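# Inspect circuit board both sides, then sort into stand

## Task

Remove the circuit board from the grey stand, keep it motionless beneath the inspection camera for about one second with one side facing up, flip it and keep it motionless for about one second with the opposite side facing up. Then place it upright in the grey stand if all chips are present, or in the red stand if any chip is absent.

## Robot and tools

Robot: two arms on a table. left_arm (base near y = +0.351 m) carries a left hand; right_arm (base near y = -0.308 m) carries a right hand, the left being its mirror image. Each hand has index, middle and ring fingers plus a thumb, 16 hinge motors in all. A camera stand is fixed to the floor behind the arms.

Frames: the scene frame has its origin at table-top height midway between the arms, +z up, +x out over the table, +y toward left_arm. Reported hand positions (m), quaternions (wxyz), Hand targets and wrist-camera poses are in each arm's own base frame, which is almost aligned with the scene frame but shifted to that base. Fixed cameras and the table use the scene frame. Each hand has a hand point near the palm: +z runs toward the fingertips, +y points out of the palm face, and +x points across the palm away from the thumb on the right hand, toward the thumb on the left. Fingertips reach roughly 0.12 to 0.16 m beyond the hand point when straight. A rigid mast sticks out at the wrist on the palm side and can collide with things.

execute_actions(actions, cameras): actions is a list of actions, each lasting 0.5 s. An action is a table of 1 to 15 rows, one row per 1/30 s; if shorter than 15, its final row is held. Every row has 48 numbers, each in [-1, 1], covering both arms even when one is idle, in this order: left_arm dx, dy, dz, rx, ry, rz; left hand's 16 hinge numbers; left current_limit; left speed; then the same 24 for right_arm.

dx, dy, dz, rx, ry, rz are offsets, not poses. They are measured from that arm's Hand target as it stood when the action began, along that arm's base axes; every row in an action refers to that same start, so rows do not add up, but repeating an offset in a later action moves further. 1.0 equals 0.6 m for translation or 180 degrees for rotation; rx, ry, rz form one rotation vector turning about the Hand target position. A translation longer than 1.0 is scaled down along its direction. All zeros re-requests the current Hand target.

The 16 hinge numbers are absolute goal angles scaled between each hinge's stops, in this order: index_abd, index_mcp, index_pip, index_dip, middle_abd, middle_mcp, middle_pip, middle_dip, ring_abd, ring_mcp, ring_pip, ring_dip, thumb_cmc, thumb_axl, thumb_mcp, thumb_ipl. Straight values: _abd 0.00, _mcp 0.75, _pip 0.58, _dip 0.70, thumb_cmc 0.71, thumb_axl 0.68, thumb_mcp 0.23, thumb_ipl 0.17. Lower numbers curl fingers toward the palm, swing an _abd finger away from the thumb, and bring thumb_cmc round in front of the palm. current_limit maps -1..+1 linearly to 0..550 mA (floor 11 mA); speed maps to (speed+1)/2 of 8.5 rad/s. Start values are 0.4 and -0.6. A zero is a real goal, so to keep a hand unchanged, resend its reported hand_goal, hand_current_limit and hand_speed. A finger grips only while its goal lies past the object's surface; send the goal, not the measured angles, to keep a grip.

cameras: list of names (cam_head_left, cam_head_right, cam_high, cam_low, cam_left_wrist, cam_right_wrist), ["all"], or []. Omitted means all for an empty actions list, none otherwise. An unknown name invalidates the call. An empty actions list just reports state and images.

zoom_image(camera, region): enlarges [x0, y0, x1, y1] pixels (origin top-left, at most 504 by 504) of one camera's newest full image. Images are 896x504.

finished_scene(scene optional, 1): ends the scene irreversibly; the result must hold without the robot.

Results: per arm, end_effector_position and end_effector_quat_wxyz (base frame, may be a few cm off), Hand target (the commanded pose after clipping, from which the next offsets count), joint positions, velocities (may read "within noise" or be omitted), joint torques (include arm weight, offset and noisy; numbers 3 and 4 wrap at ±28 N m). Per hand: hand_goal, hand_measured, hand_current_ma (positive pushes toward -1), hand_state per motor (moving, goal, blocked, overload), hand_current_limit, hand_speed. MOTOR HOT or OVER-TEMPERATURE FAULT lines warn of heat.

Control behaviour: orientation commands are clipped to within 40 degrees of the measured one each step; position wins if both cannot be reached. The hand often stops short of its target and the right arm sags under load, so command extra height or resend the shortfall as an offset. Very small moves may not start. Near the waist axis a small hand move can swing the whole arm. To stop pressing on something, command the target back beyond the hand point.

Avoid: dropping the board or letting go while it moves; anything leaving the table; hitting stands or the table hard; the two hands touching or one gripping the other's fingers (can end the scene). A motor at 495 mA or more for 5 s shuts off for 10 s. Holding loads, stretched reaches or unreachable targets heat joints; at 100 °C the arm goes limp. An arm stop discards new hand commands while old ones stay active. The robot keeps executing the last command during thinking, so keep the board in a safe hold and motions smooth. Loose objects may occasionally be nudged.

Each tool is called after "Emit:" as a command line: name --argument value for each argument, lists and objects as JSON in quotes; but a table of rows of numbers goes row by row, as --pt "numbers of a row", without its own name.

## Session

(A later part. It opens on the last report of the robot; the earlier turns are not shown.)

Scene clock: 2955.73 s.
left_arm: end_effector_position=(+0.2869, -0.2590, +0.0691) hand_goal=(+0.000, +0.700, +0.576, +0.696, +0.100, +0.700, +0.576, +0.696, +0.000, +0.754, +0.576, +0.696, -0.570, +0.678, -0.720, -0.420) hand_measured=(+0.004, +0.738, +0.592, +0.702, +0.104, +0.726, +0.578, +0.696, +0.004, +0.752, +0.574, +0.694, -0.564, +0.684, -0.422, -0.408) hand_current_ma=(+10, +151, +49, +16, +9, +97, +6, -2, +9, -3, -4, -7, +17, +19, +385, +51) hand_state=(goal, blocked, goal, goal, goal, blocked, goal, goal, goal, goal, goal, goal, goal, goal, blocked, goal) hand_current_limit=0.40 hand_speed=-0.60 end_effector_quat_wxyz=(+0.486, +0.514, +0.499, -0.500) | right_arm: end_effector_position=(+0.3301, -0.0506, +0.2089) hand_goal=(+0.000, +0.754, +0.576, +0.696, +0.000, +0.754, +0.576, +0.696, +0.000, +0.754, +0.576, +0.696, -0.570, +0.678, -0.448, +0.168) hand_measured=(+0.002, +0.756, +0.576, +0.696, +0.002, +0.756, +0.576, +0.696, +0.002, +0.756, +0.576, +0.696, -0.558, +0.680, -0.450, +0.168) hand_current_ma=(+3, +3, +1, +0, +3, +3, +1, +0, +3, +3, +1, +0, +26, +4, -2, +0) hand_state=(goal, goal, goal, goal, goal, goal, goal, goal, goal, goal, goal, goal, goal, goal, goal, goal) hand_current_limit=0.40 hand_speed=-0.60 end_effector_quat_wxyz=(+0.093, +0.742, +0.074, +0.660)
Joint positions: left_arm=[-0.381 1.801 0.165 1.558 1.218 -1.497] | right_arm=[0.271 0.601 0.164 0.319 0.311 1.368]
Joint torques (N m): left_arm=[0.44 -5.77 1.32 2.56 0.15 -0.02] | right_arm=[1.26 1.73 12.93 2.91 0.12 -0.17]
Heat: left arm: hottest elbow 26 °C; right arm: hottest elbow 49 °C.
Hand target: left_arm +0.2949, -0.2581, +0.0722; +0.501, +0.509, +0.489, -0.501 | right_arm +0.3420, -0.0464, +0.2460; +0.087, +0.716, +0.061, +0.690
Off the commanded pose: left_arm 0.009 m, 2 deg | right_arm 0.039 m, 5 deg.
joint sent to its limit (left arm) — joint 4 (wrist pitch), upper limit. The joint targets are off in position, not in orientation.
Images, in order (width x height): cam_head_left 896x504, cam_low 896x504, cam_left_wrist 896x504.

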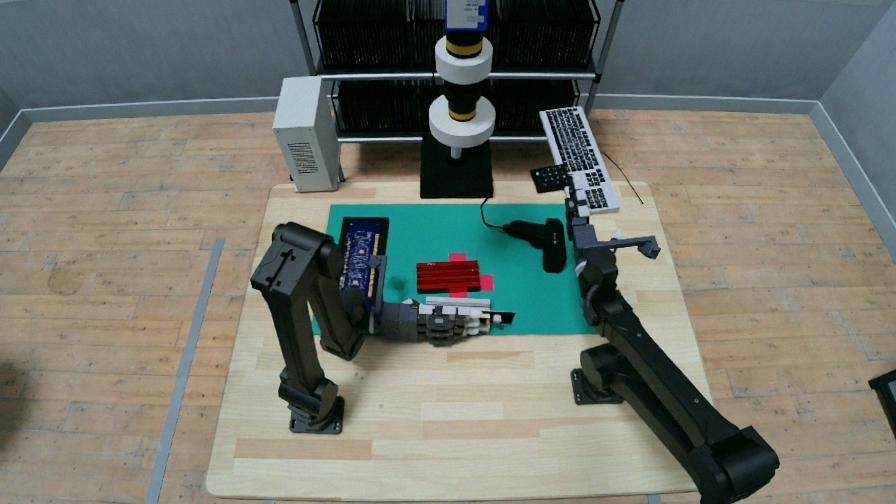

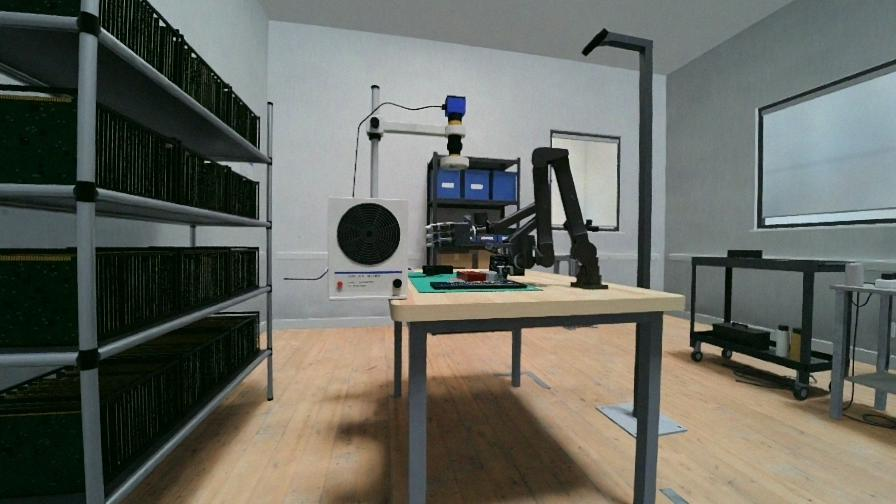

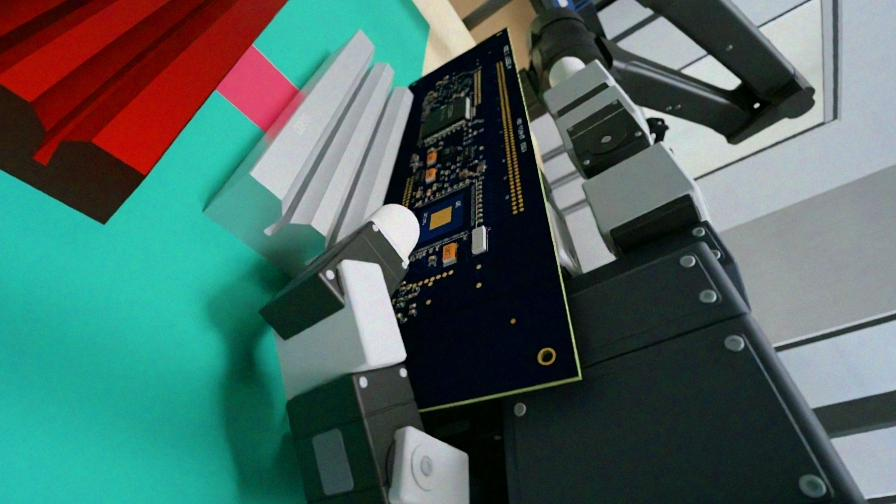

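Emit:
execute_actions --actions '[[[0,0,0,0,0,0,0,0.62,0.576,0.696,0.1,0.62,0.576,0.696,0,0.754,0.576,0.696,-0.571,0.678,-0.75,-0.5,0.75,-0.6,0,0,0,0,0,0,0,0.754,0.576,0.696,0,0.754,0.576,0.696,0,0.754,0.576,0.696,-0.571,0.678,-0.449,0.168,0.4,-0.6]]]' --cameras '["cam_left_wrist","cam_head_left"]'

Scene clock: 2961.77 s.
left_arm: end_effector_position=(+0.2839, -0.2622, +0.0695) hand_goal=(+0.000, +0.620, +0.576, +0.696, +0.100, +0.620, +0.576, +0.696, +0.000, +0.754, +0.576, +0.696, -0.570, +0.678, -0.750, -0.500) hand_measured=(+0.004, +0.700, +0.584, +0.700, +0.104, +0.686, +0.582, +0.696, +0.004, +0.752, +0.574, +0.694, -0.564, +0.686, -0.422, -0.432) hand_current_ma=(+10, +349, +22, +13, +9, +282, +20, +2, +9, -3, -4, -7, +17, +26, +481, +386) hand_state=(goal, blocked, goal, goal, goal, blocked, goal, goal, goal, goal, goal, goal, goal, goal, blocked, blocked) hand_current_limit=0.75 hand_speed=-0.60 end_effector_quat_wxyz=(+0.482, +0.519, +0.494, -0.505) | right_arm: end_effector_position=(+0.3301, -0.0506, +0.2089) hand_goal=(+0.000, +0.754, +0.576, +0.696, +0.000, +0.754, +0.576, +0.696, +0.000, +0.754, +0.576, +0.696, -0.570, +0.678, -0.448, +0.168) hand_measured=(+0.002, +0.756, +0.576, +0.696, +0.002, +0.756, +0.576, +0.696, +0.002, +0.756, +0.576, +0.696, -0.558, +0.680, -0.450, +0.168) hand_current_ma=(+3, +3, +1, +0, +3, +3, +1, +0, +3, +3, +1, +0, +26, +4, -2, +0) hand_state=(goal, goal, goal, goal, goal, goal, goal, goal, goal, goal, goal, goal, goal, goal, goal, goal) hand_current_limit=0.40 hand_speed=-0.60 end_effector_quat_wxyz=(+0.093, +0.742, +0.074, +0.660)
Joint positions: left_arm=[-0.389 1.801 0.167 1.558 1.228 -1.497] | right_arm=[0.271 0.601 0.164 0.319 0.311 1.368]
Joint torques (N m): left_arm=[0.38 -5.77 1.24 2.55 0.07 -0.02] | right_arm=[1.26 1.32 13 2.97 0.13 -0.1]
Heat: left arm: hottest elbow 26 °C; right arm: hottest elbow 49 °C.
Hand target: left_arm +0.2949, -0.2581, +0.0722; +0.501, +0.509, +0.489, -0.501 | right_arm +0.3420, -0.0464, +0.2460; +0.087, +0.716, +0.061, +0.690
Off the commanded pose: left_arm 0.012 m, 3 deg | right_arm 0.039 m, 5 deg.
joint sent to its limit (left arm) — joint 4 (wrist pitch), upper limit. The joint targets are off in position, not in orientation.
Images, in order (width x height): cam_head_left 896x504, cam_left_wrist 896x504.

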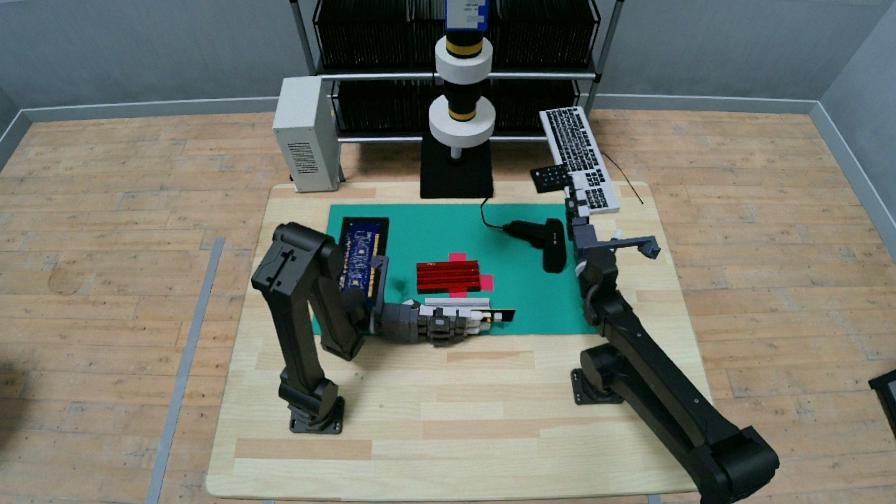

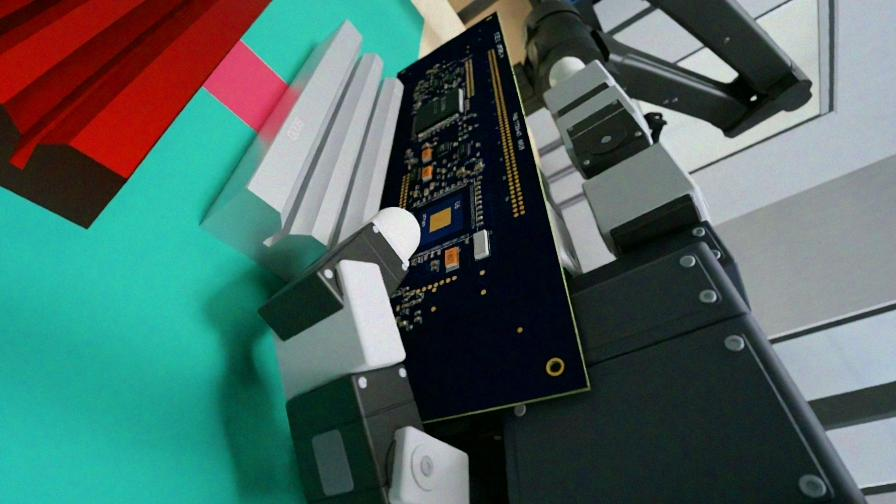

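Emit:
execute_actions --actions '[[[-0.006,0,0.05,0,0,0,0,0.62,0.576,0.696,0.1,0.62,0.576,0.696,0,0.754,0.576,0.696,-0.571,0.678,-0.75,-0.5,0.75,-0.6,0,0,0,0,0,0,0,0.754,0.576,0.696,0,0.754,0.576,0.696,0,0.754,0.576,0.696,-0.571,0.678,-0.449,0.168,0.4,-0.6]],[[0,0,0.07,0,0,0,0,0.62,0.576,0.696,0.1,0.62,0.576,0.696,0,0.754,0.576,0.696,-0.571,0.678,-0.75,-0.5,0.75,-0.6,0,0,0,0,0,0,0,0.754,0.576,0.696,0,0.754,0.576,0.696,0,0.754,0.576,0.696,-0.571,0.678,-0.449,0.168,0.4,-0.6]]]' --cameras '["cam_left_wrist","cam_head_left","cam_low"]'

Emit:
zoom_image --camera "cam_head_left" --region '[370, 260, 550, 370]'

Scene clock: 2975.93 s.
left_arm: end_effector_position=(+0.2858, -0.2615, +0.1344) hand_goal=(+0.000, +0.620, +0.576, +0.696, +0.100, +0.620, +0.576, +0.696, +0.000, +0.754, +0.576, +0.696, -0.570, +0.678, -0.750, -0.500) hand_measured=(+0.024, +0.642, +0.580, +0.698, +0.104, +0.650, +0.582, +0.696, +0.004, +0.754, +0.574, +0.694, -0.564, +0.674, -0.430, -0.454) hand_current_ma=(+68, +80, +10, +6, +11, +113, +18, +2, +9, -2, -4, -7, +16, -17, +481, +238) hand_state=(blocked, blocked, goal, goal, goal, blocked, goal, goal, goal, goal, goal, goal, goal, goal, blocked, blocked) hand_current_limit=0.75 hand_speed=-0.60 end_effector_quat_wxyz=(+0.489, +0.501, +0.496, -0.514) | right_arm: end_effector_position=(+0.3301, -0.0506, +0.2089) hand_goal=(+0.000, +0.754, +0.576, +0.696, +0.000, +0.754, +0.576, +0.696, +0.000, +0.754, +0.576, +0.696, -0.570, +0.678, -0.448, +0.168) hand_measured=(+0.002, +0.756, +0.576, +0.696, +0.002, +0.756, +0.576, +0.696, +0.002, +0.756, +0.576, +0.696, -0.558, +0.680, -0.450, +0.168) hand_current_ma=(+3, +3, +1, +0, +3, +3, +1, +0, +3, +3, +1, +0, +26, +4, -2, +0) hand_state=(goal, goal, goal, goal, goal, goal, goal, goal, goal, goal, goal, goal, goal, goal, goal, goal) hand_current_limit=0.40 hand_speed=-0.60 end_effector_quat_wxyz=(+0.093, +0.742, +0.074, +0.660)
Joint positions: left_arm=[-0.389 1.384 0.164 1.239 1.212 -1.607] | right_arm=[0.271 0.601 0.164 0.319 0.311 1.368]
Joint torques (N m): left_arm=[0.09 -5.77 4.11 1.57 0.01 0.22] | right_arm=[1.49 1.26 12.9 2.92 0.14 -0.08]
Heat: left arm: hottest elbow 26 °C; right arm: hottest elbow 49 °C.
Hand target: left_arm +0.2913, -0.2581, +0.1442; +0.501, +0.509, +0.489, -0.501 | right_arm +0.3420, -0.0464, +0.2460; +0.087, +0.716, +0.061, +0.690
Off the commanded pose: left_arm 0.012 m, 2 deg | right_arm 0.039 m, 5 deg.
Images, in order (width x height): cam_head_left 896x504, cam_low 896x504, cam_left_wrist 896x504.

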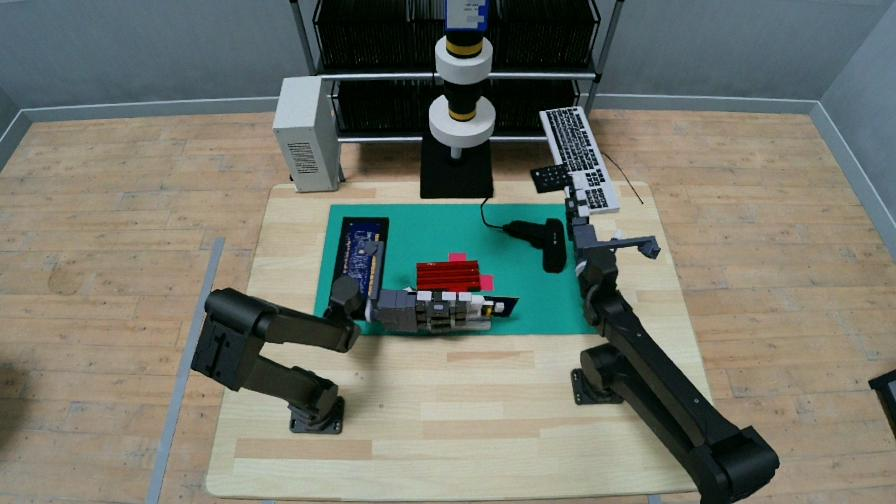

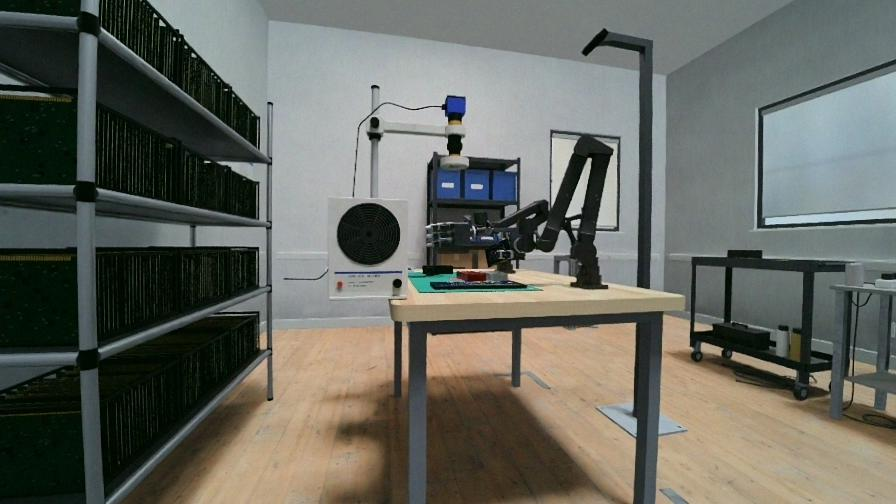

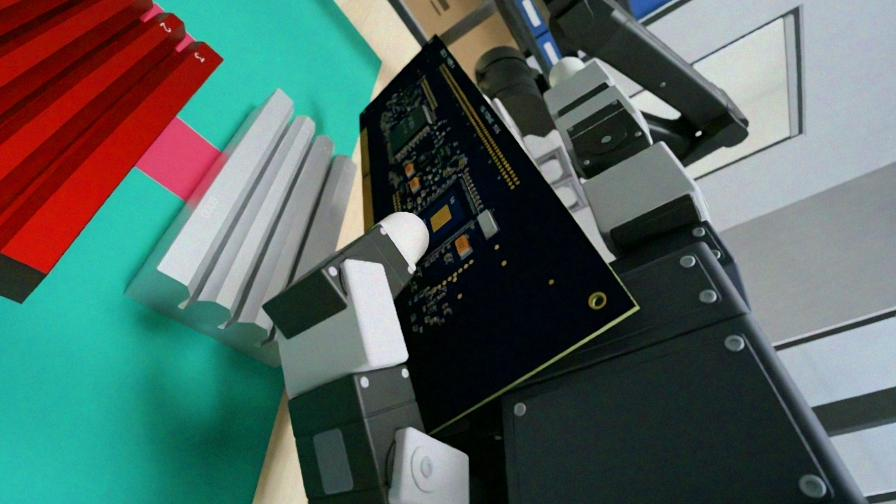

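Scaled by 2.800 from the camera's 896x504 image, which has a finer 1280x720 frame.

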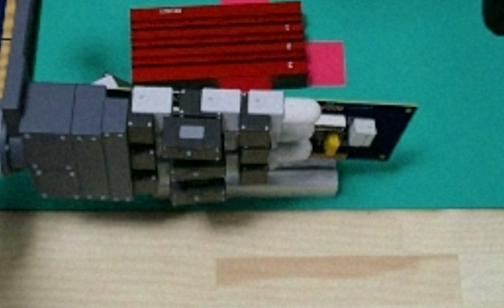

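Emit:
execute_actions --actions '[[[0.01,0,0.06,0,-0.08,0,0,0.56,0.576,0.696,0.1,0.56,0.576,0.696,0,0.754,0.576,0.696,-0.571,0.678,-0.78,-0.55,0.75,-0.6,0,0,0,0,0,0,0,0.754,0.576,0.696,0,0.754,0.576,0.696,0,0.754,0.576,0.696,-0.571,0.678,-0.449,0.168,0.4,-0.6]],[[0.015,0,0.03,0,-0.12,0,0,0.56,0.576,0.696,0.1,0.56,0.576,0.696,0,0.754,0.576,0.696,-0.571,0.678,-0.78,-0.55,0.75,-0.6,0,0,0,0,0,0,0,0.754,0.576,0.696,0,0.754,0.576,0.696,0,0.754,0.576,0.696,-0.571,0.678,-0.449,0.168,0.4,-0.6]],[[0.0175,0,0.02,0,-0.125,0,0,0.56,0.576,0.696,0.1,0.56,0.576,0.696,0,0.754,0.576,0.696,-0.571,0.678,-0.78,-0.55,0.75,-0.6,0,0,0,0,0,0,0,0.754,0.576,0.696,0,0.754,0.576,0.696,0,0.754,0.576,0.696,-0.571,0.678,-0.449,0.168,0.4,-0.6]],[[0.0175,0,0.01,0,-0.125,0,0,0.56,0.576,0.696,0.1,0.56,0.576,0.696,0,0.754,0.576,0.696,-0.571,0.678,-0.78,-0.55,0.75,-0.6,0,0,0,0,0,0,0,0.754,0.576,0.696,0,0.754,0.576,0.696,0,0.754,0.576,0.696,-0.571,0.678,-0.449,0.168,0.4,-0.6]]]' --cameras '["cam_left_wrist","cam_head_left","cam_low"]'

Emit:
zoom_image --camera "cam_head_left" --region '[370, 220, 550, 340]'

Scene clock: 2989.23 s.
left_arm: end_effector_position=(+0.3182, -0.2581, +0.1979) hand_goal=(+0.000, +0.560, +0.576, +0.696, +0.100, +0.560, +0.576, +0.696, +0.000, +0.754, +0.576, +0.696, -0.570, +0.678, -0.780, -0.550) hand_measured=(+0.024, +0.606, +0.582, +0.698, +0.100, +0.632, +0.586, +0.696, +0.004, +0.762, +0.576, +0.694, -0.560, +0.668, -0.426, -0.464) hand_current_ma=(+68, +185, +18, +6, +0, +315, +33, +2, +9, +24, +0, -7, +28, -34, +481, +481) hand_state=(blocked, blocked, goal, goal, goal, blocked, goal, goal, goal, goal, goal, goal, goal, goal, blocked, blocked) hand_current_limit=0.75 hand_speed=-0.60 end_effector_quat_wxyz=(+0.696, +0.710, +0.073, -0.078) | right_arm: end_effector_position=(+0.3301, -0.0506, +0.2089) hand_goal=(+0.000, +0.754, +0.576, +0.696, +0.000, +0.754, +0.576, +0.696, +0.000, +0.754, +0.576, +0.696, -0.570, +0.678, -0.448, +0.168) hand_measured=(+0.002, +0.756, +0.576, +0.696, +0.002, +0.756, +0.576, +0.696, +0.002, +0.756, +0.576, +0.696, -0.558, +0.680, -0.450, +0.168) hand_current_ma=(+3, +3, +1, +0, +3, +3, +1, +0, +3, +3, +1, +0, +26, +4, -2, +0) hand_state=(goal, goal, goal, goal, goal, goal, goal, goal, goal, goal, goal, goal, goal, goal, goal, goal) hand_current_limit=0.40 hand_speed=-0.60 end_effector_quat_wxyz=(+0.093, +0.742, +0.074, +0.660)
Joint positions: left_arm=[-0.286 1.677 0.338 1.271 1.292 -0.149] | right_arm=[0.271 0.601 0.164 0.319 0.311 1.368]
Joint torques (N m): left_arm=[0.32 -9.64 5.49 1.44 0.29 0.14] | right_arm=[1.26 1.9 13.03 2.93 0.11 -0.11]
Heat: left arm: hottest elbow 26 °C; right arm: hottest elbow 49 °C.
Hand target: left_arm +0.3273, -0.2581, +0.2162; +0.699, +0.712, +0.047, -0.050 | right_arm +0.3420, -0.0464, +0.2460; +0.087, +0.716, +0.061, +0.690
Off the commanded pose: left_arm 0.020 m, 4 deg | right_arm 0.039 m, 5 deg.
Images, in order (width x height): cam_head_left 896x504, cam_low 896x504, cam_left_wrist 896x504.

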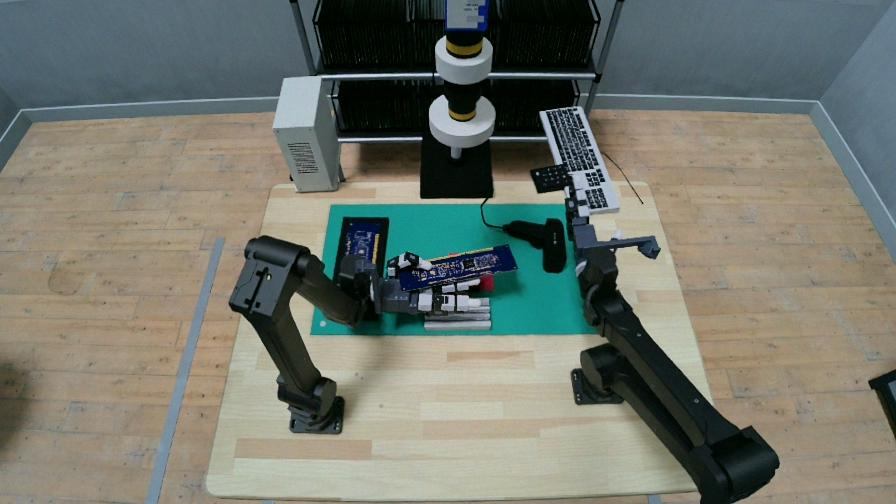

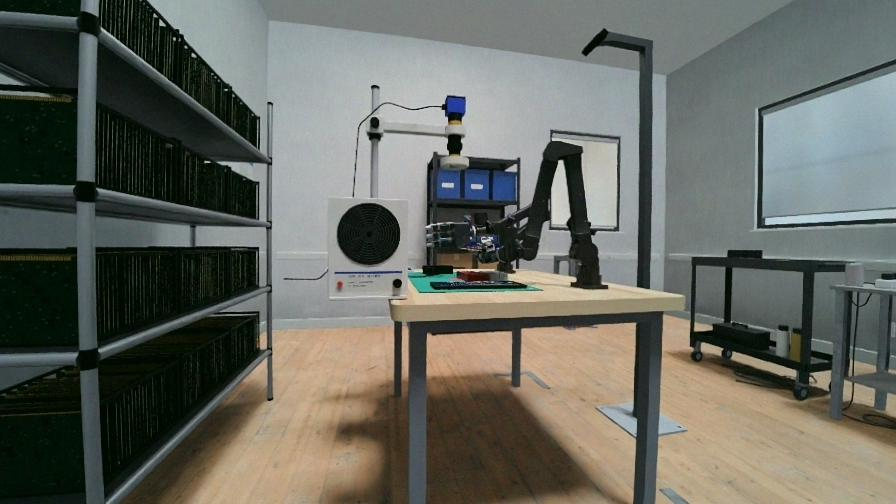

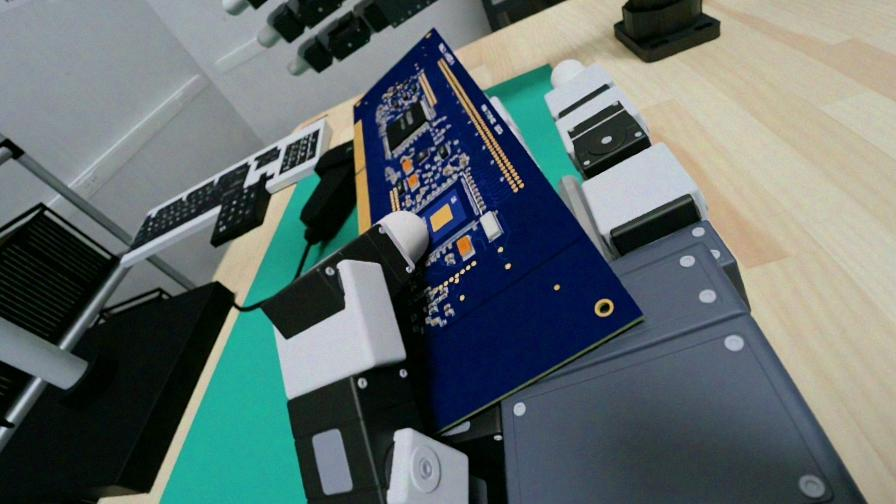

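Scaled by 2.800 from the camera's 896x504 image, which has a finer 1280x720 frame.

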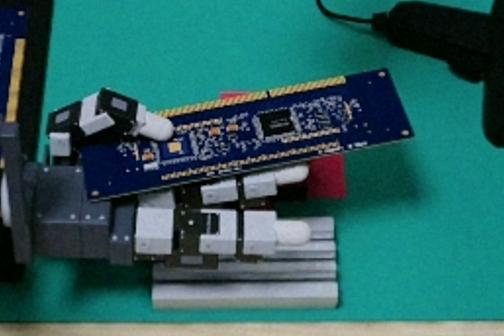

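Emit:
zoom_image --camera "cam_low" --region '[440, 190, 560, 290]'

Scaled by 4.200 from the camera's 896x504 image, which has a finer 1280x720 frame.

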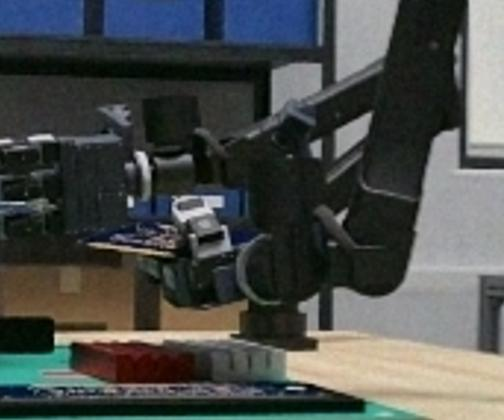

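Emit:
execute_actions --actions '[[[0.04,0,0,0,-0.05,0,0,0.56,0.576,0.696,0.1,0.56,0.576,0.696,0,0.754,0.576,0.696,-0.571,0.678,-0.78,-0.55,0.72,-0.6,0,0,0,0,0,0,0,0.754,0.576,0.696,0,0.754,0.576,0.696,0,0.754,0.576,0.696,-0.571,0.678,-0.449,0.168,0.4,-0.6]],[[0.02,0,0,0,-0.01,0,0,0.56,0.576,0.696,0.1,0.56,0.576,0.696,0,0.754,0.576,0.696,-0.571,0.678,-0.78,-0.55,0.72,-0.6,0,0,0,0,0,0,0,0.754,0.576,0.696,0,0.754,0.576,0.696,0,0.754,0.576,0.696,-0.571,0.678,-0.449,0.168,0.4,-0.6]],[[0,0,0,0,0,0,0,0.56,0.576,0.696,0.1,0.56,0.576,0.696,0,0.754,0.576,0.696,-0.571,0.678,-0.78,-0.55,0.72,-0.6,0,0,0,0,0,0,0,0.754,0.576,0.696,0,0.754,0.576,0.696,0,0.754,0.576,0.696,-0.571,0.678,-0.449,0.168,0.4,-0.6]]]' --cameras '["cam_left_wrist","cam_head_left","cam_low","cam_high"]'

Emit:
zoom_image --camera "cam_head_left" --region '[370, 200, 550, 320]'

Emit:
zoom_image --camera "cam_low" --region '[440, 190, 560, 290]'

Scene clock: 3006.33 s.
left_arm: end_effector_position=(+0.3496, -0.2622, +0.2042) hand_goal=(+0.000, +0.560, +0.576, +0.696, +0.100, +0.560, +0.576, +0.696, +0.000, +0.754, +0.576, +0.696, -0.570, +0.678, -0.780, -0.550) hand_measured=(+0.022, +0.606, +0.582, +0.698, +0.100, +0.632, +0.586, +0.696, +0.004, +0.762, +0.576, +0.694, -0.560, +0.668, -0.426, -0.464) hand_current_ma=(+67, +185, +19, +6, -1, +315, +34, +2, +8, +26, +0, -7, +28, -35, +473, +473) hand_state=(blocked, blocked, goal, goal, goal, blocked, goal, goal, goal, goal, goal, goal, goal, goal, blocked, blocked) hand_current_limit=0.72 hand_speed=-0.60 end_effector_quat_wxyz=(+0.697, +0.717, -0.003, -0.008) | right_arm: end_effector_position=(+0.3301, -0.0506, +0.2089) hand_goal=(+0.000, +0.754, +0.576, +0.696, +0.000, +0.754, +0.576, +0.696, +0.000, +0.754, +0.576, +0.696, -0.570, +0.678, -0.448, +0.168) hand_measured=(+0.002, +0.756, +0.576, +0.696, +0.002, +0.756, +0.576, +0.696, +0.002, +0.756, +0.576, +0.696, -0.558, +0.680, -0.450, +0.168) hand_current_ma=(+3, +3, +1, +0, +3, +3, +1, +0, +3, +3, +1, +0, +26, +4, -2, +0) hand_state=(goal, goal, goal, goal, goal, goal, goal, goal, goal, goal, goal, goal, goal, goal, goal, goal) hand_current_limit=0.40 hand_speed=-0.60 end_effector_quat_wxyz=(+0.093, +0.742, +0.074, +0.660)
Joint positions: left_arm=[-0.254 1.719 0.472 1.13 1.33 0.106] | right_arm=[0.271 0.601 0.164 0.319 0.311 1.368]
Joint torques (N m): left_arm=[0.44 -9.82 6.42 1.36 0.39 0.09] | right_arm=[0.97 0.91 12.93 2.84 0.1 -0.12]
Heat: left arm: hottest elbow 26 °C; right arm: hottest elbow 49 °C.
Hand target: left_arm +0.3633, -0.2581, +0.2162; +0.700, +0.713, -0.019, +0.017 | right_arm +0.3420, -0.0464, +0.2460; +0.087, +0.716, +0.061, +0.690
Off the commanded pose: left_arm 0.019 m, 3 deg | right_arm 0.039 m, 5 deg.
Images, in order (width x height): cam_head_left 896x504, cam_high 896x504, cam_low 896x504, cam_left_wrist 896x504.

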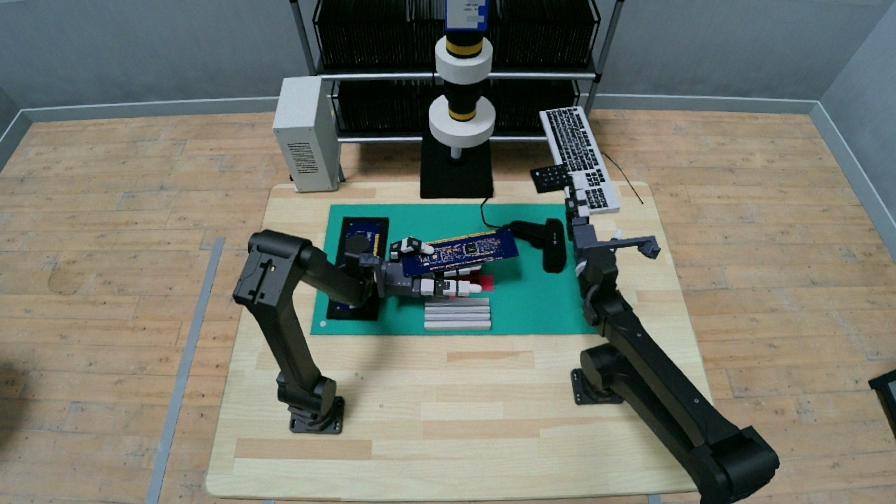

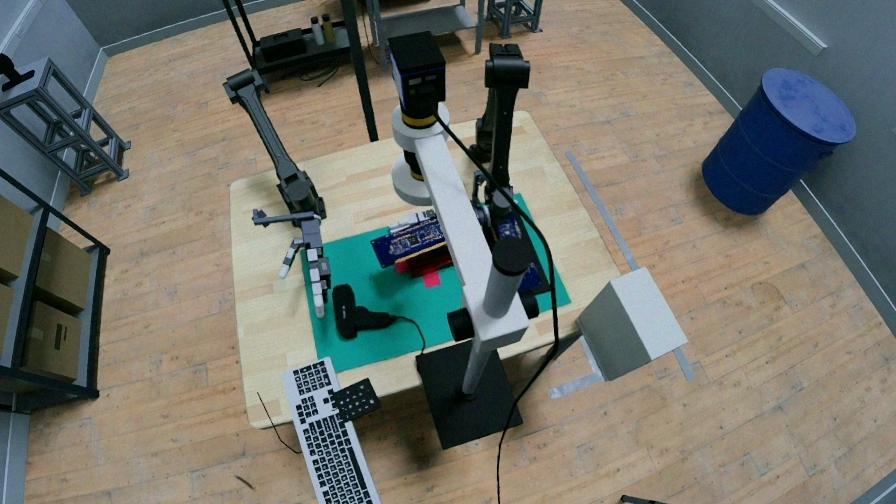

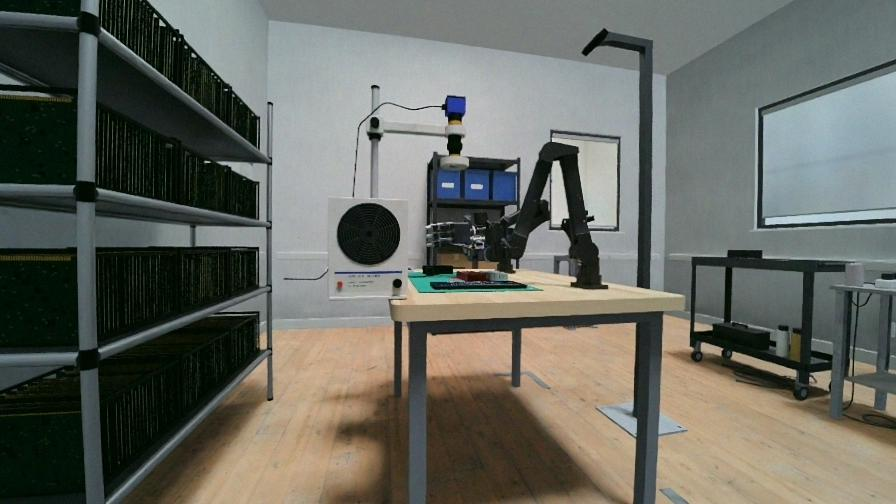

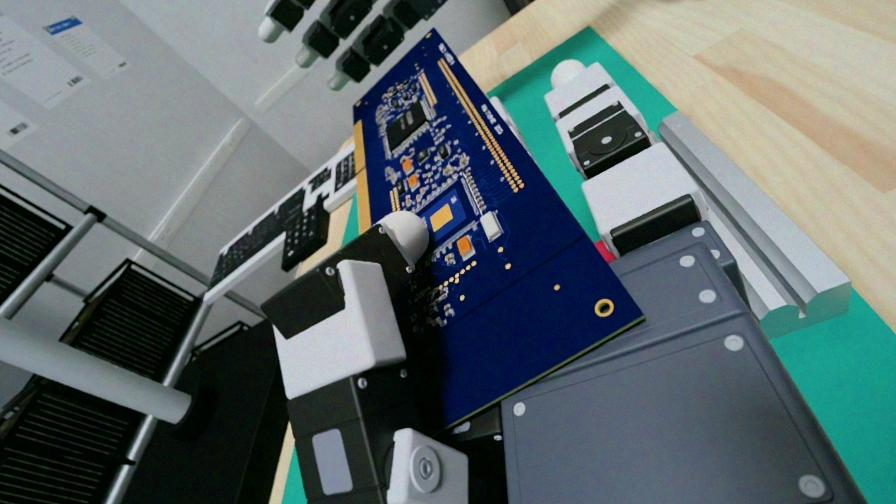

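Scaled by 2.800 from the camera's 896x504 image, which has a finer 1280x720 frame.

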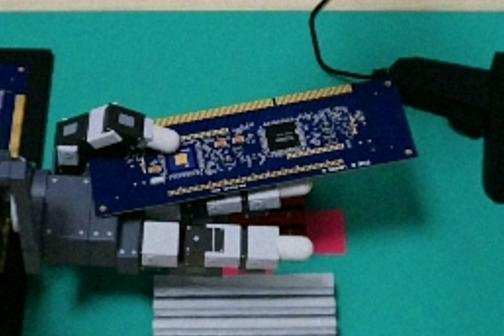

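Scaled by 4.200 from the camera's 896x504 image, which has a finer 1280x720 frame.

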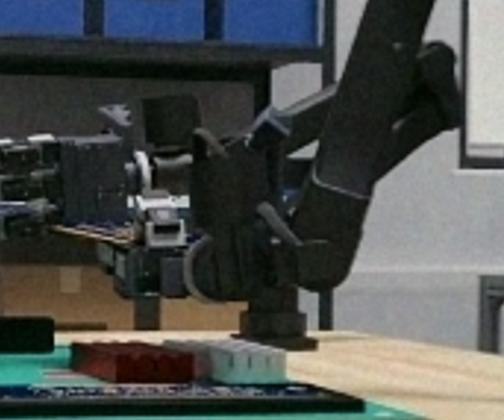

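Emit:
execute_actions --actions '[[[0.075,0,0.01,0,0,0,0,0.56,0.576,0.696,0.1,0.56,0.576,0.696,0,0.754,0.576,0.696,-0.571,0.678,-0.78,-0.55,0.72,-0.6,0,0,0,0,0,0,0,0.754,0.576,0.696,0,0.754,0.576,0.696,0,0.754,0.576,0.696,-0.571,0.678,-0.449,0.168,0.4,-0.6]],[[0.075,0,0.01,0,0,0,0,0.56,0.576,0.696,0.1,0.56,0.576,0.696,0,0.754,0.576,0.696,-0.571,0.678,-0.78,-0.55,0.72,-0.6,0,0,0,0,0,0,0,0.754,0.576,0.696,0,0.754,0.576,0.696,0,0.754,0.576,0.696,-0.571,0.678,-0.449,0.168,0.4,-0.6]]]' --cameras '["cam_head_left","cam_low","cam_high"]'

Emit:
zoom_image --camera "cam_head_left" --region '[370, 170, 550, 290]'

Scene clock: 3021.10 s.
left_arm: end_effector_position=(+0.4408, -0.2569, +0.2177) hand_goal=(+0.000, +0.560, +0.576, +0.696, +0.100, +0.560, +0.576, +0.696, +0.000, +0.754, +0.576, +0.696, -0.570, +0.678, -0.780, -0.550) hand_measured=(+0.022, +0.606, +0.582, +0.698, +0.098, +0.632, +0.588, +0.696, +0.002, +0.762, +0.576, +0.694, -0.560, +0.668, -0.426, -0.464) hand_current_ma=(+63, +185, +19, +6, -3, +315, +34, +2, +5, +27, +0, -7, +28, -36, +473, +473) hand_state=(blocked, blocked, goal, goal, goal, blocked, goal, goal, goal, goal, goal, goal, goal, goal, blocked, blocked) hand_current_limit=0.72 hand_speed=-0.60 end_effector_quat_wxyz=(+0.699, +0.715, +0.001, -0.001) | right_arm: end_effector_position=(+0.3301, -0.0506, +0.2089) hand_goal=(+0.000, +0.754, +0.576, +0.696, +0.000, +0.754, +0.576, +0.696, +0.000, +0.754, +0.576, +0.696, -0.570, +0.678, -0.448, +0.168) hand_measured=(+0.002, +0.756, +0.576, +0.696, +0.002, +0.756, +0.576, +0.696, +0.002, +0.756, +0.576, +0.696, -0.558, +0.680, -0.450, +0.168) hand_current_ma=(+3, +3, +1, +0, +3, +3, +1, +0, +3, +3, +1, +0, +26, +4, -2, +0) hand_state=(goal, goal, goal, goal, goal, goal, goal, goal, goal, goal, goal, goal, goal, goal, goal, goal) hand_current_limit=0.40 hand_speed=-0.60 end_effector_quat_wxyz=(+0.093, +0.742, +0.074, +0.660)
Joint positions: left_arm=[-0.191 1.8 0.714 0.964 1.378 0.117] | right_arm=[0.271 0.601 0.164 0.319 0.311 1.368]
Joint torques (N m): left_arm=[-0.03 -11.63 8.27 1.31 0.32 0.11] | right_arm=[1.14 1.55 12.9 2.88 0.1 -0.15]
Heat: left arm: hottest elbow 26 °C; right arm: hottest elbow 49 °C.
Hand target: left_arm +0.4533, -0.2581, +0.2282; +0.700, +0.713, -0.019, +0.017 | right_arm +0.3420, -0.0464, +0.2460; +0.087, +0.716, +0.061, +0.690
Off the commanded pose: left_arm 0.016 m, 3 deg | right_arm 0.039 m, 5 deg.
Images, in order (width x height): cam_head_left 896x504, cam_high 896x504, cam_low 896x504.

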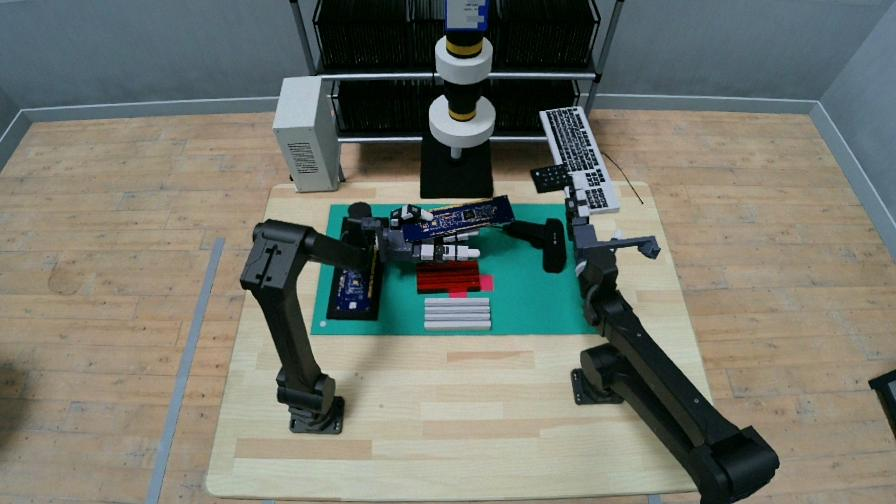

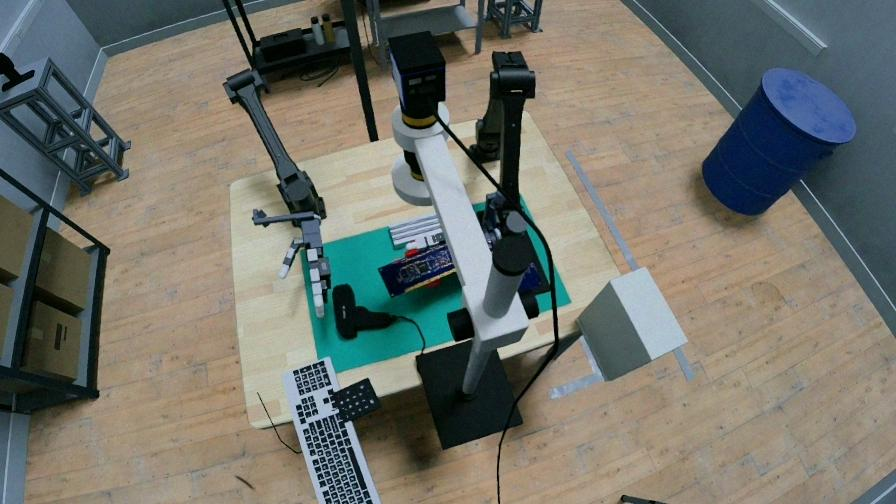

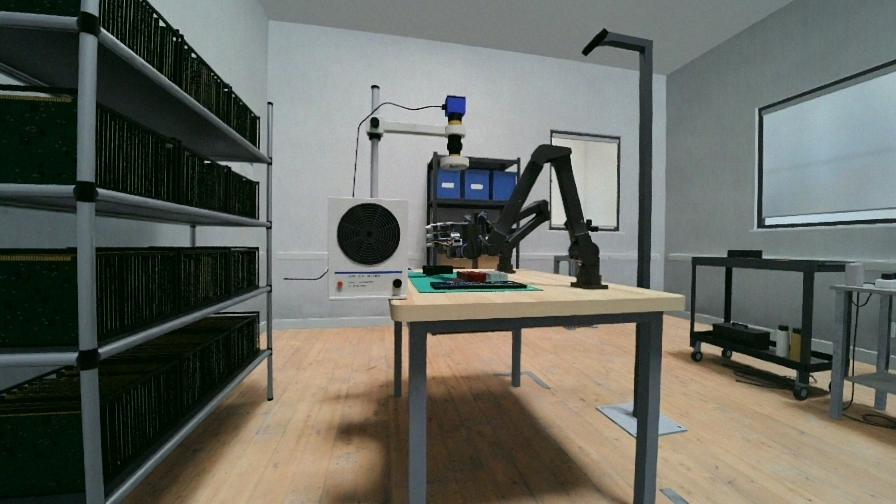

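Scaled by 2.800 from the camera's 896x504 image, which has a finer 1280x720 frame.

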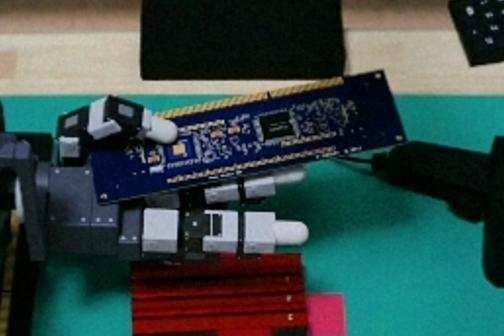

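Emit:
execute_actions --actions '[[[-0.023,0.003,0,0,0.129,0,0,0.56,0.576,0.696,0.1,0.56,0.576,0.696,0,0.754,0.576,0.696,-0.571,0.678,-0.8,-0.6,0.78,-0.6,0,0,0,0,0,0,0,0.754,0.576,0.696,0,0.754,0.576,0.696,0,0.754,0.576,0.696,-0.571,0.678,-0.449,0.168,0.4,-0.6]],[[-0.023,0.003,-0.01,0,0.129,0,0,0.56,0.576,0.696,0.1,0.56,0.576,0.696,0,0.754,0.576,0.696,-0.571,0.678,-0.8,-0.6,0.78,-0.6,0,0,0,0,0,0,0,0.754,0.576,0.696,0,0.754,0.576,0.696,0,0.754,0.576,0.696,-0.571,0.678,-0.449,0.168,0.4,-0.6]],[[-0.023,0.003,-0.01,0,0.129,0,0,0.56,0.576,0.696,0.1,0.56,0.576,0.696,0,0.754,0.576,0.696,-0.571,0.678,-0.8,-0.6,0.78,-0.6,0,0,0,0,0,0,0,0.754,0.576,0.696,0,0.754,0.576,0.696,0,0.754,0.576,0.696,-0.571,0.678,-0.449,0.168,0.4,-0.6]],[[-0.023,0.003,0,0,0.129,0,0,0.56,0.576,0.696,0.1,0.56,0.576,0.696,0,0.754,0.576,0.696,-0.571,0.678,-0.8,-0.6,0.78,-0.6,0,0,0,0,0,0,0,0.754,0.576,0.696,0,0.754,0.576,0.696,0,0.754,0.576,0.696,-0.571,0.678,-0.449,0.168,0.4,-0.6]]]' --cameras '["cam_head_left","cam_low","cam_high","cam_left_wrist","cam_head_right"]'

Emit:
zoom_image --camera "cam_head_left" --region '[370, 220, 550, 340]'

Scene clock: 3075.67 s.
left_arm: end_effector_position=(+0.4015, -0.2413, +0.2126) hand_goal=(+0.000, +0.560, +0.576, +0.696, +0.100, +0.560, +0.576, +0.696, +0.000, +0.754, +0.576, +0.696, -0.570, +0.678, -0.800, -0.600) hand_measured=(+0.022, +0.604, +0.582, +0.698, +0.100, +0.632, +0.588, +0.696, +0.002, +0.756, +0.576, +0.694, -0.560, +0.668, -0.426, -0.464) hand_current_ma=(+63, +179, +19, +6, -2, +313, +34, +2, +5, +6, +0, -6, +28, -36, +489, +490) hand_state=(blocked, blocked, goal, goal, goal, blocked, goal, goal, goal, goal, goal, goal, goal, goal, blocked, blocked) hand_current_limit=0.78 hand_speed=-0.60 end_effector_quat_wxyz=(+0.482, +0.508, +0.512, -0.497) | right_arm: end_effector_position=(+0.3301, -0.0506, +0.2089) hand_goal=(+0.000, +0.754, +0.576, +0.696, +0.000, +0.754, +0.576, +0.696, +0.000, +0.754, +0.576, +0.696, -0.570, +0.678, -0.448, +0.168) hand_measured=(+0.002, +0.756, +0.576, +0.696, +0.002, +0.756, +0.576, +0.696, +0.002, +0.756, +0.576, +0.696, -0.558, +0.680, -0.450, +0.168) hand_current_ma=(+3, +3, +1, +0, +3, +3, +1, +0, +3, +3, +1, +0, +26, +4, -2, +0) hand_state=(goal, goal, goal, goal, goal, goal, goal, goal, goal, goal, goal, goal, goal, goal, goal, goal) hand_current_limit=0.40 hand_speed=-0.60 end_effector_quat_wxyz=(+0.093, +0.742, +0.074, +0.660)
Joint positions: left_arm=[-0.208 1.249 0.529 0.515 1.37 -1.388] | right_arm=[0.271 0.601 0.164 0.319 0.311 1.368]
Joint torques (N m): left_arm=[-2.32 -6.07 7.19 2.63 0.16 0.04] | right_arm=[1.08 1.2 12.89 2.85 0.09 -0.1]
Heat: left arm: hottest elbow 28 °C; right arm: hottest elbow 49 °C.
Hand target: left_arm +0.3981, -0.2509, +0.2162; +0.497, +0.504, +0.494, -0.505 | right_arm +0.3420, -0.0464, +0.2460; +0.087, +0.716, +0.061, +0.690
Off the commanded pose: left_arm 0.011 m, 3 deg | right_arm 0.039 m, 5 deg.
Images, in order (width x height): cam_head_left 896x504, cam_head_right 896x504, cam_high 896x504, cam_low 896x504, cam_left_wrist 896x504.

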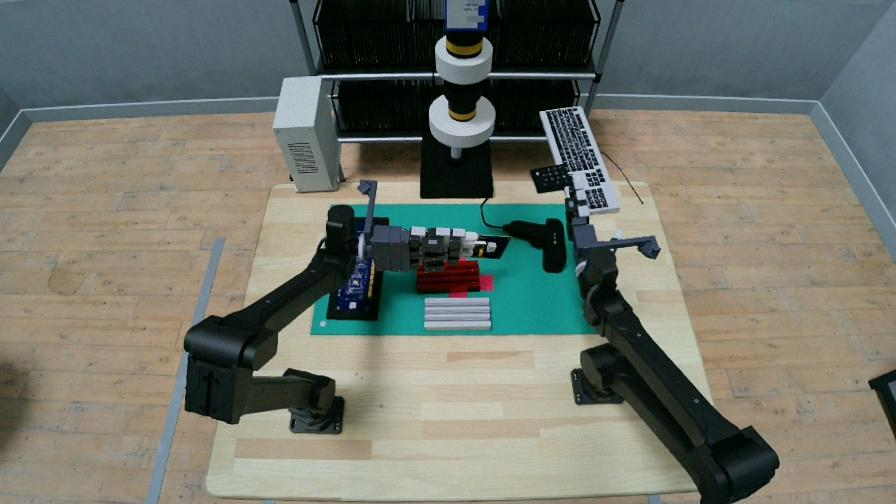

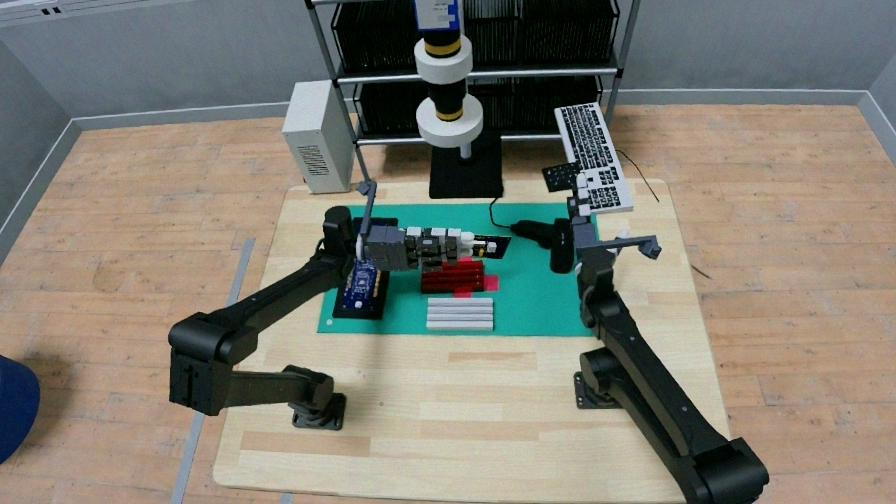

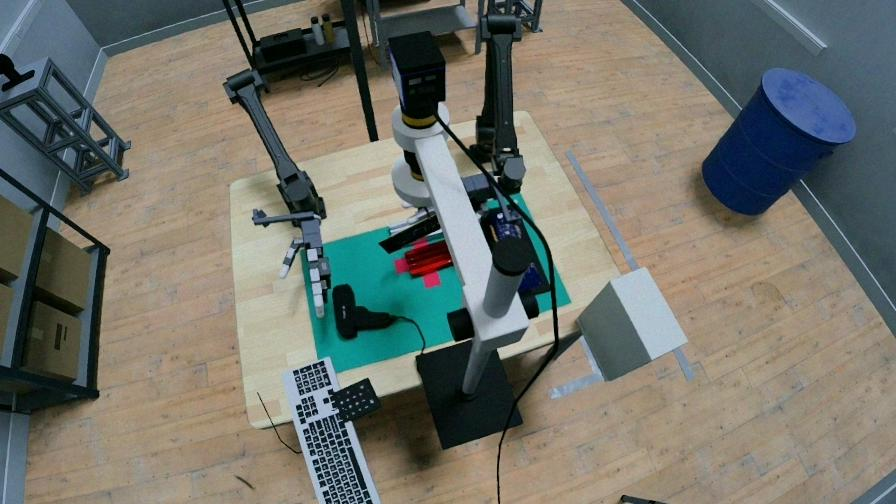

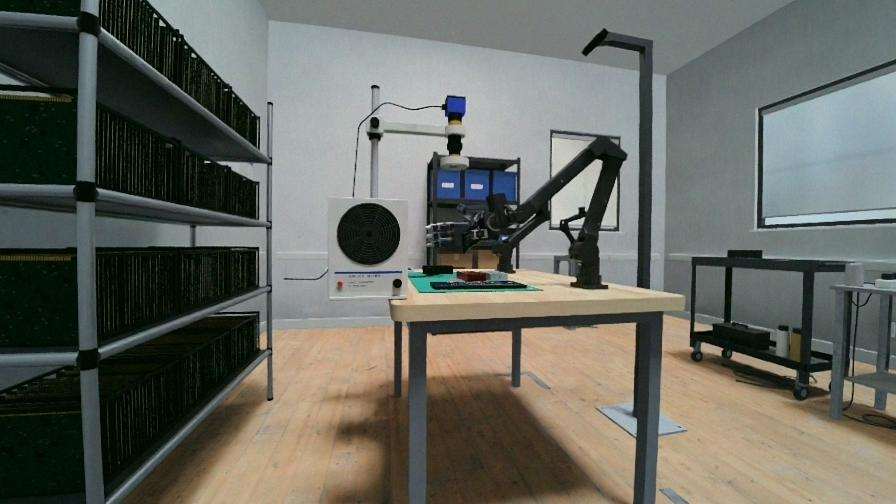

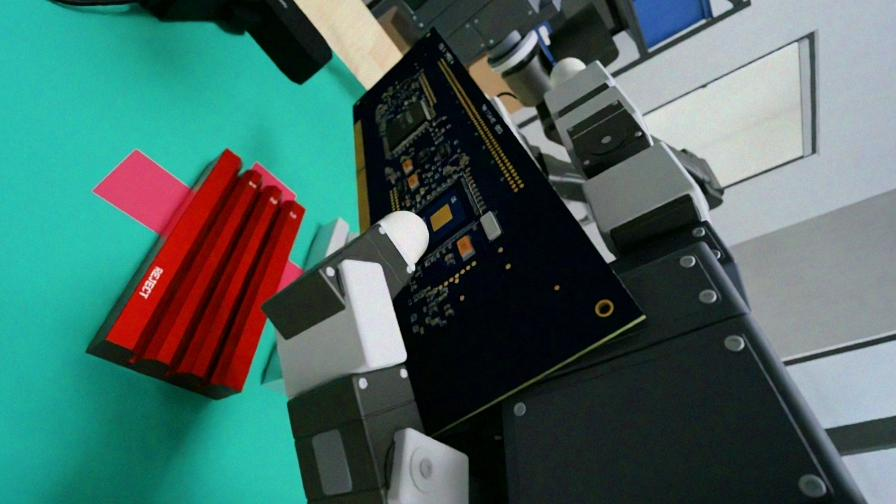

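Scaled by 2.800 from the camera's 896x504 image, which has a finer 1280x720 frame.

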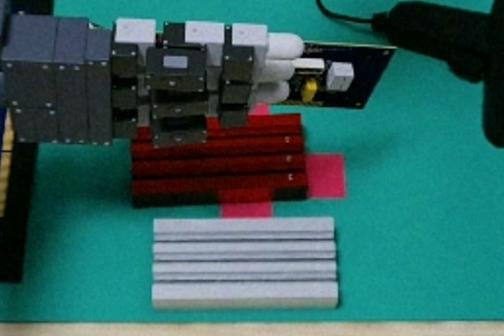

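Emit:
zoom_image --camera "cam_high" --region '[360, 190, 470, 290]'

Emit:
zoom_image --camera "cam_head_right" --region '[380, 210, 540, 320]'

Scaled by 4.582 from the camera's 896x504 image, which has a finer 1280x720 frame.

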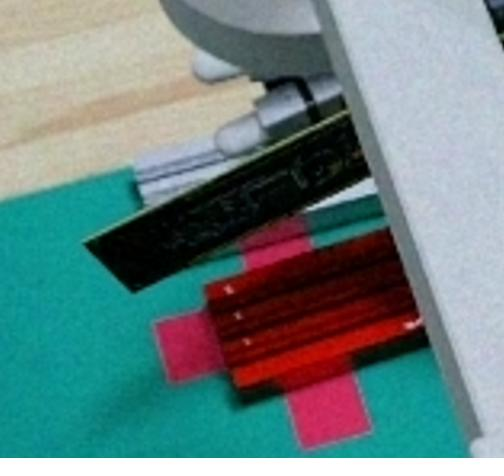

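Scaled by 3.150 from the camera's 896x504 image, which has a finer 1280x720 frame.

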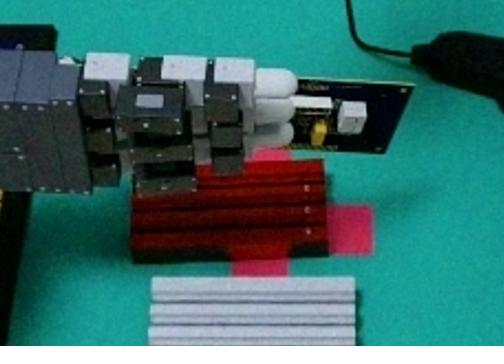

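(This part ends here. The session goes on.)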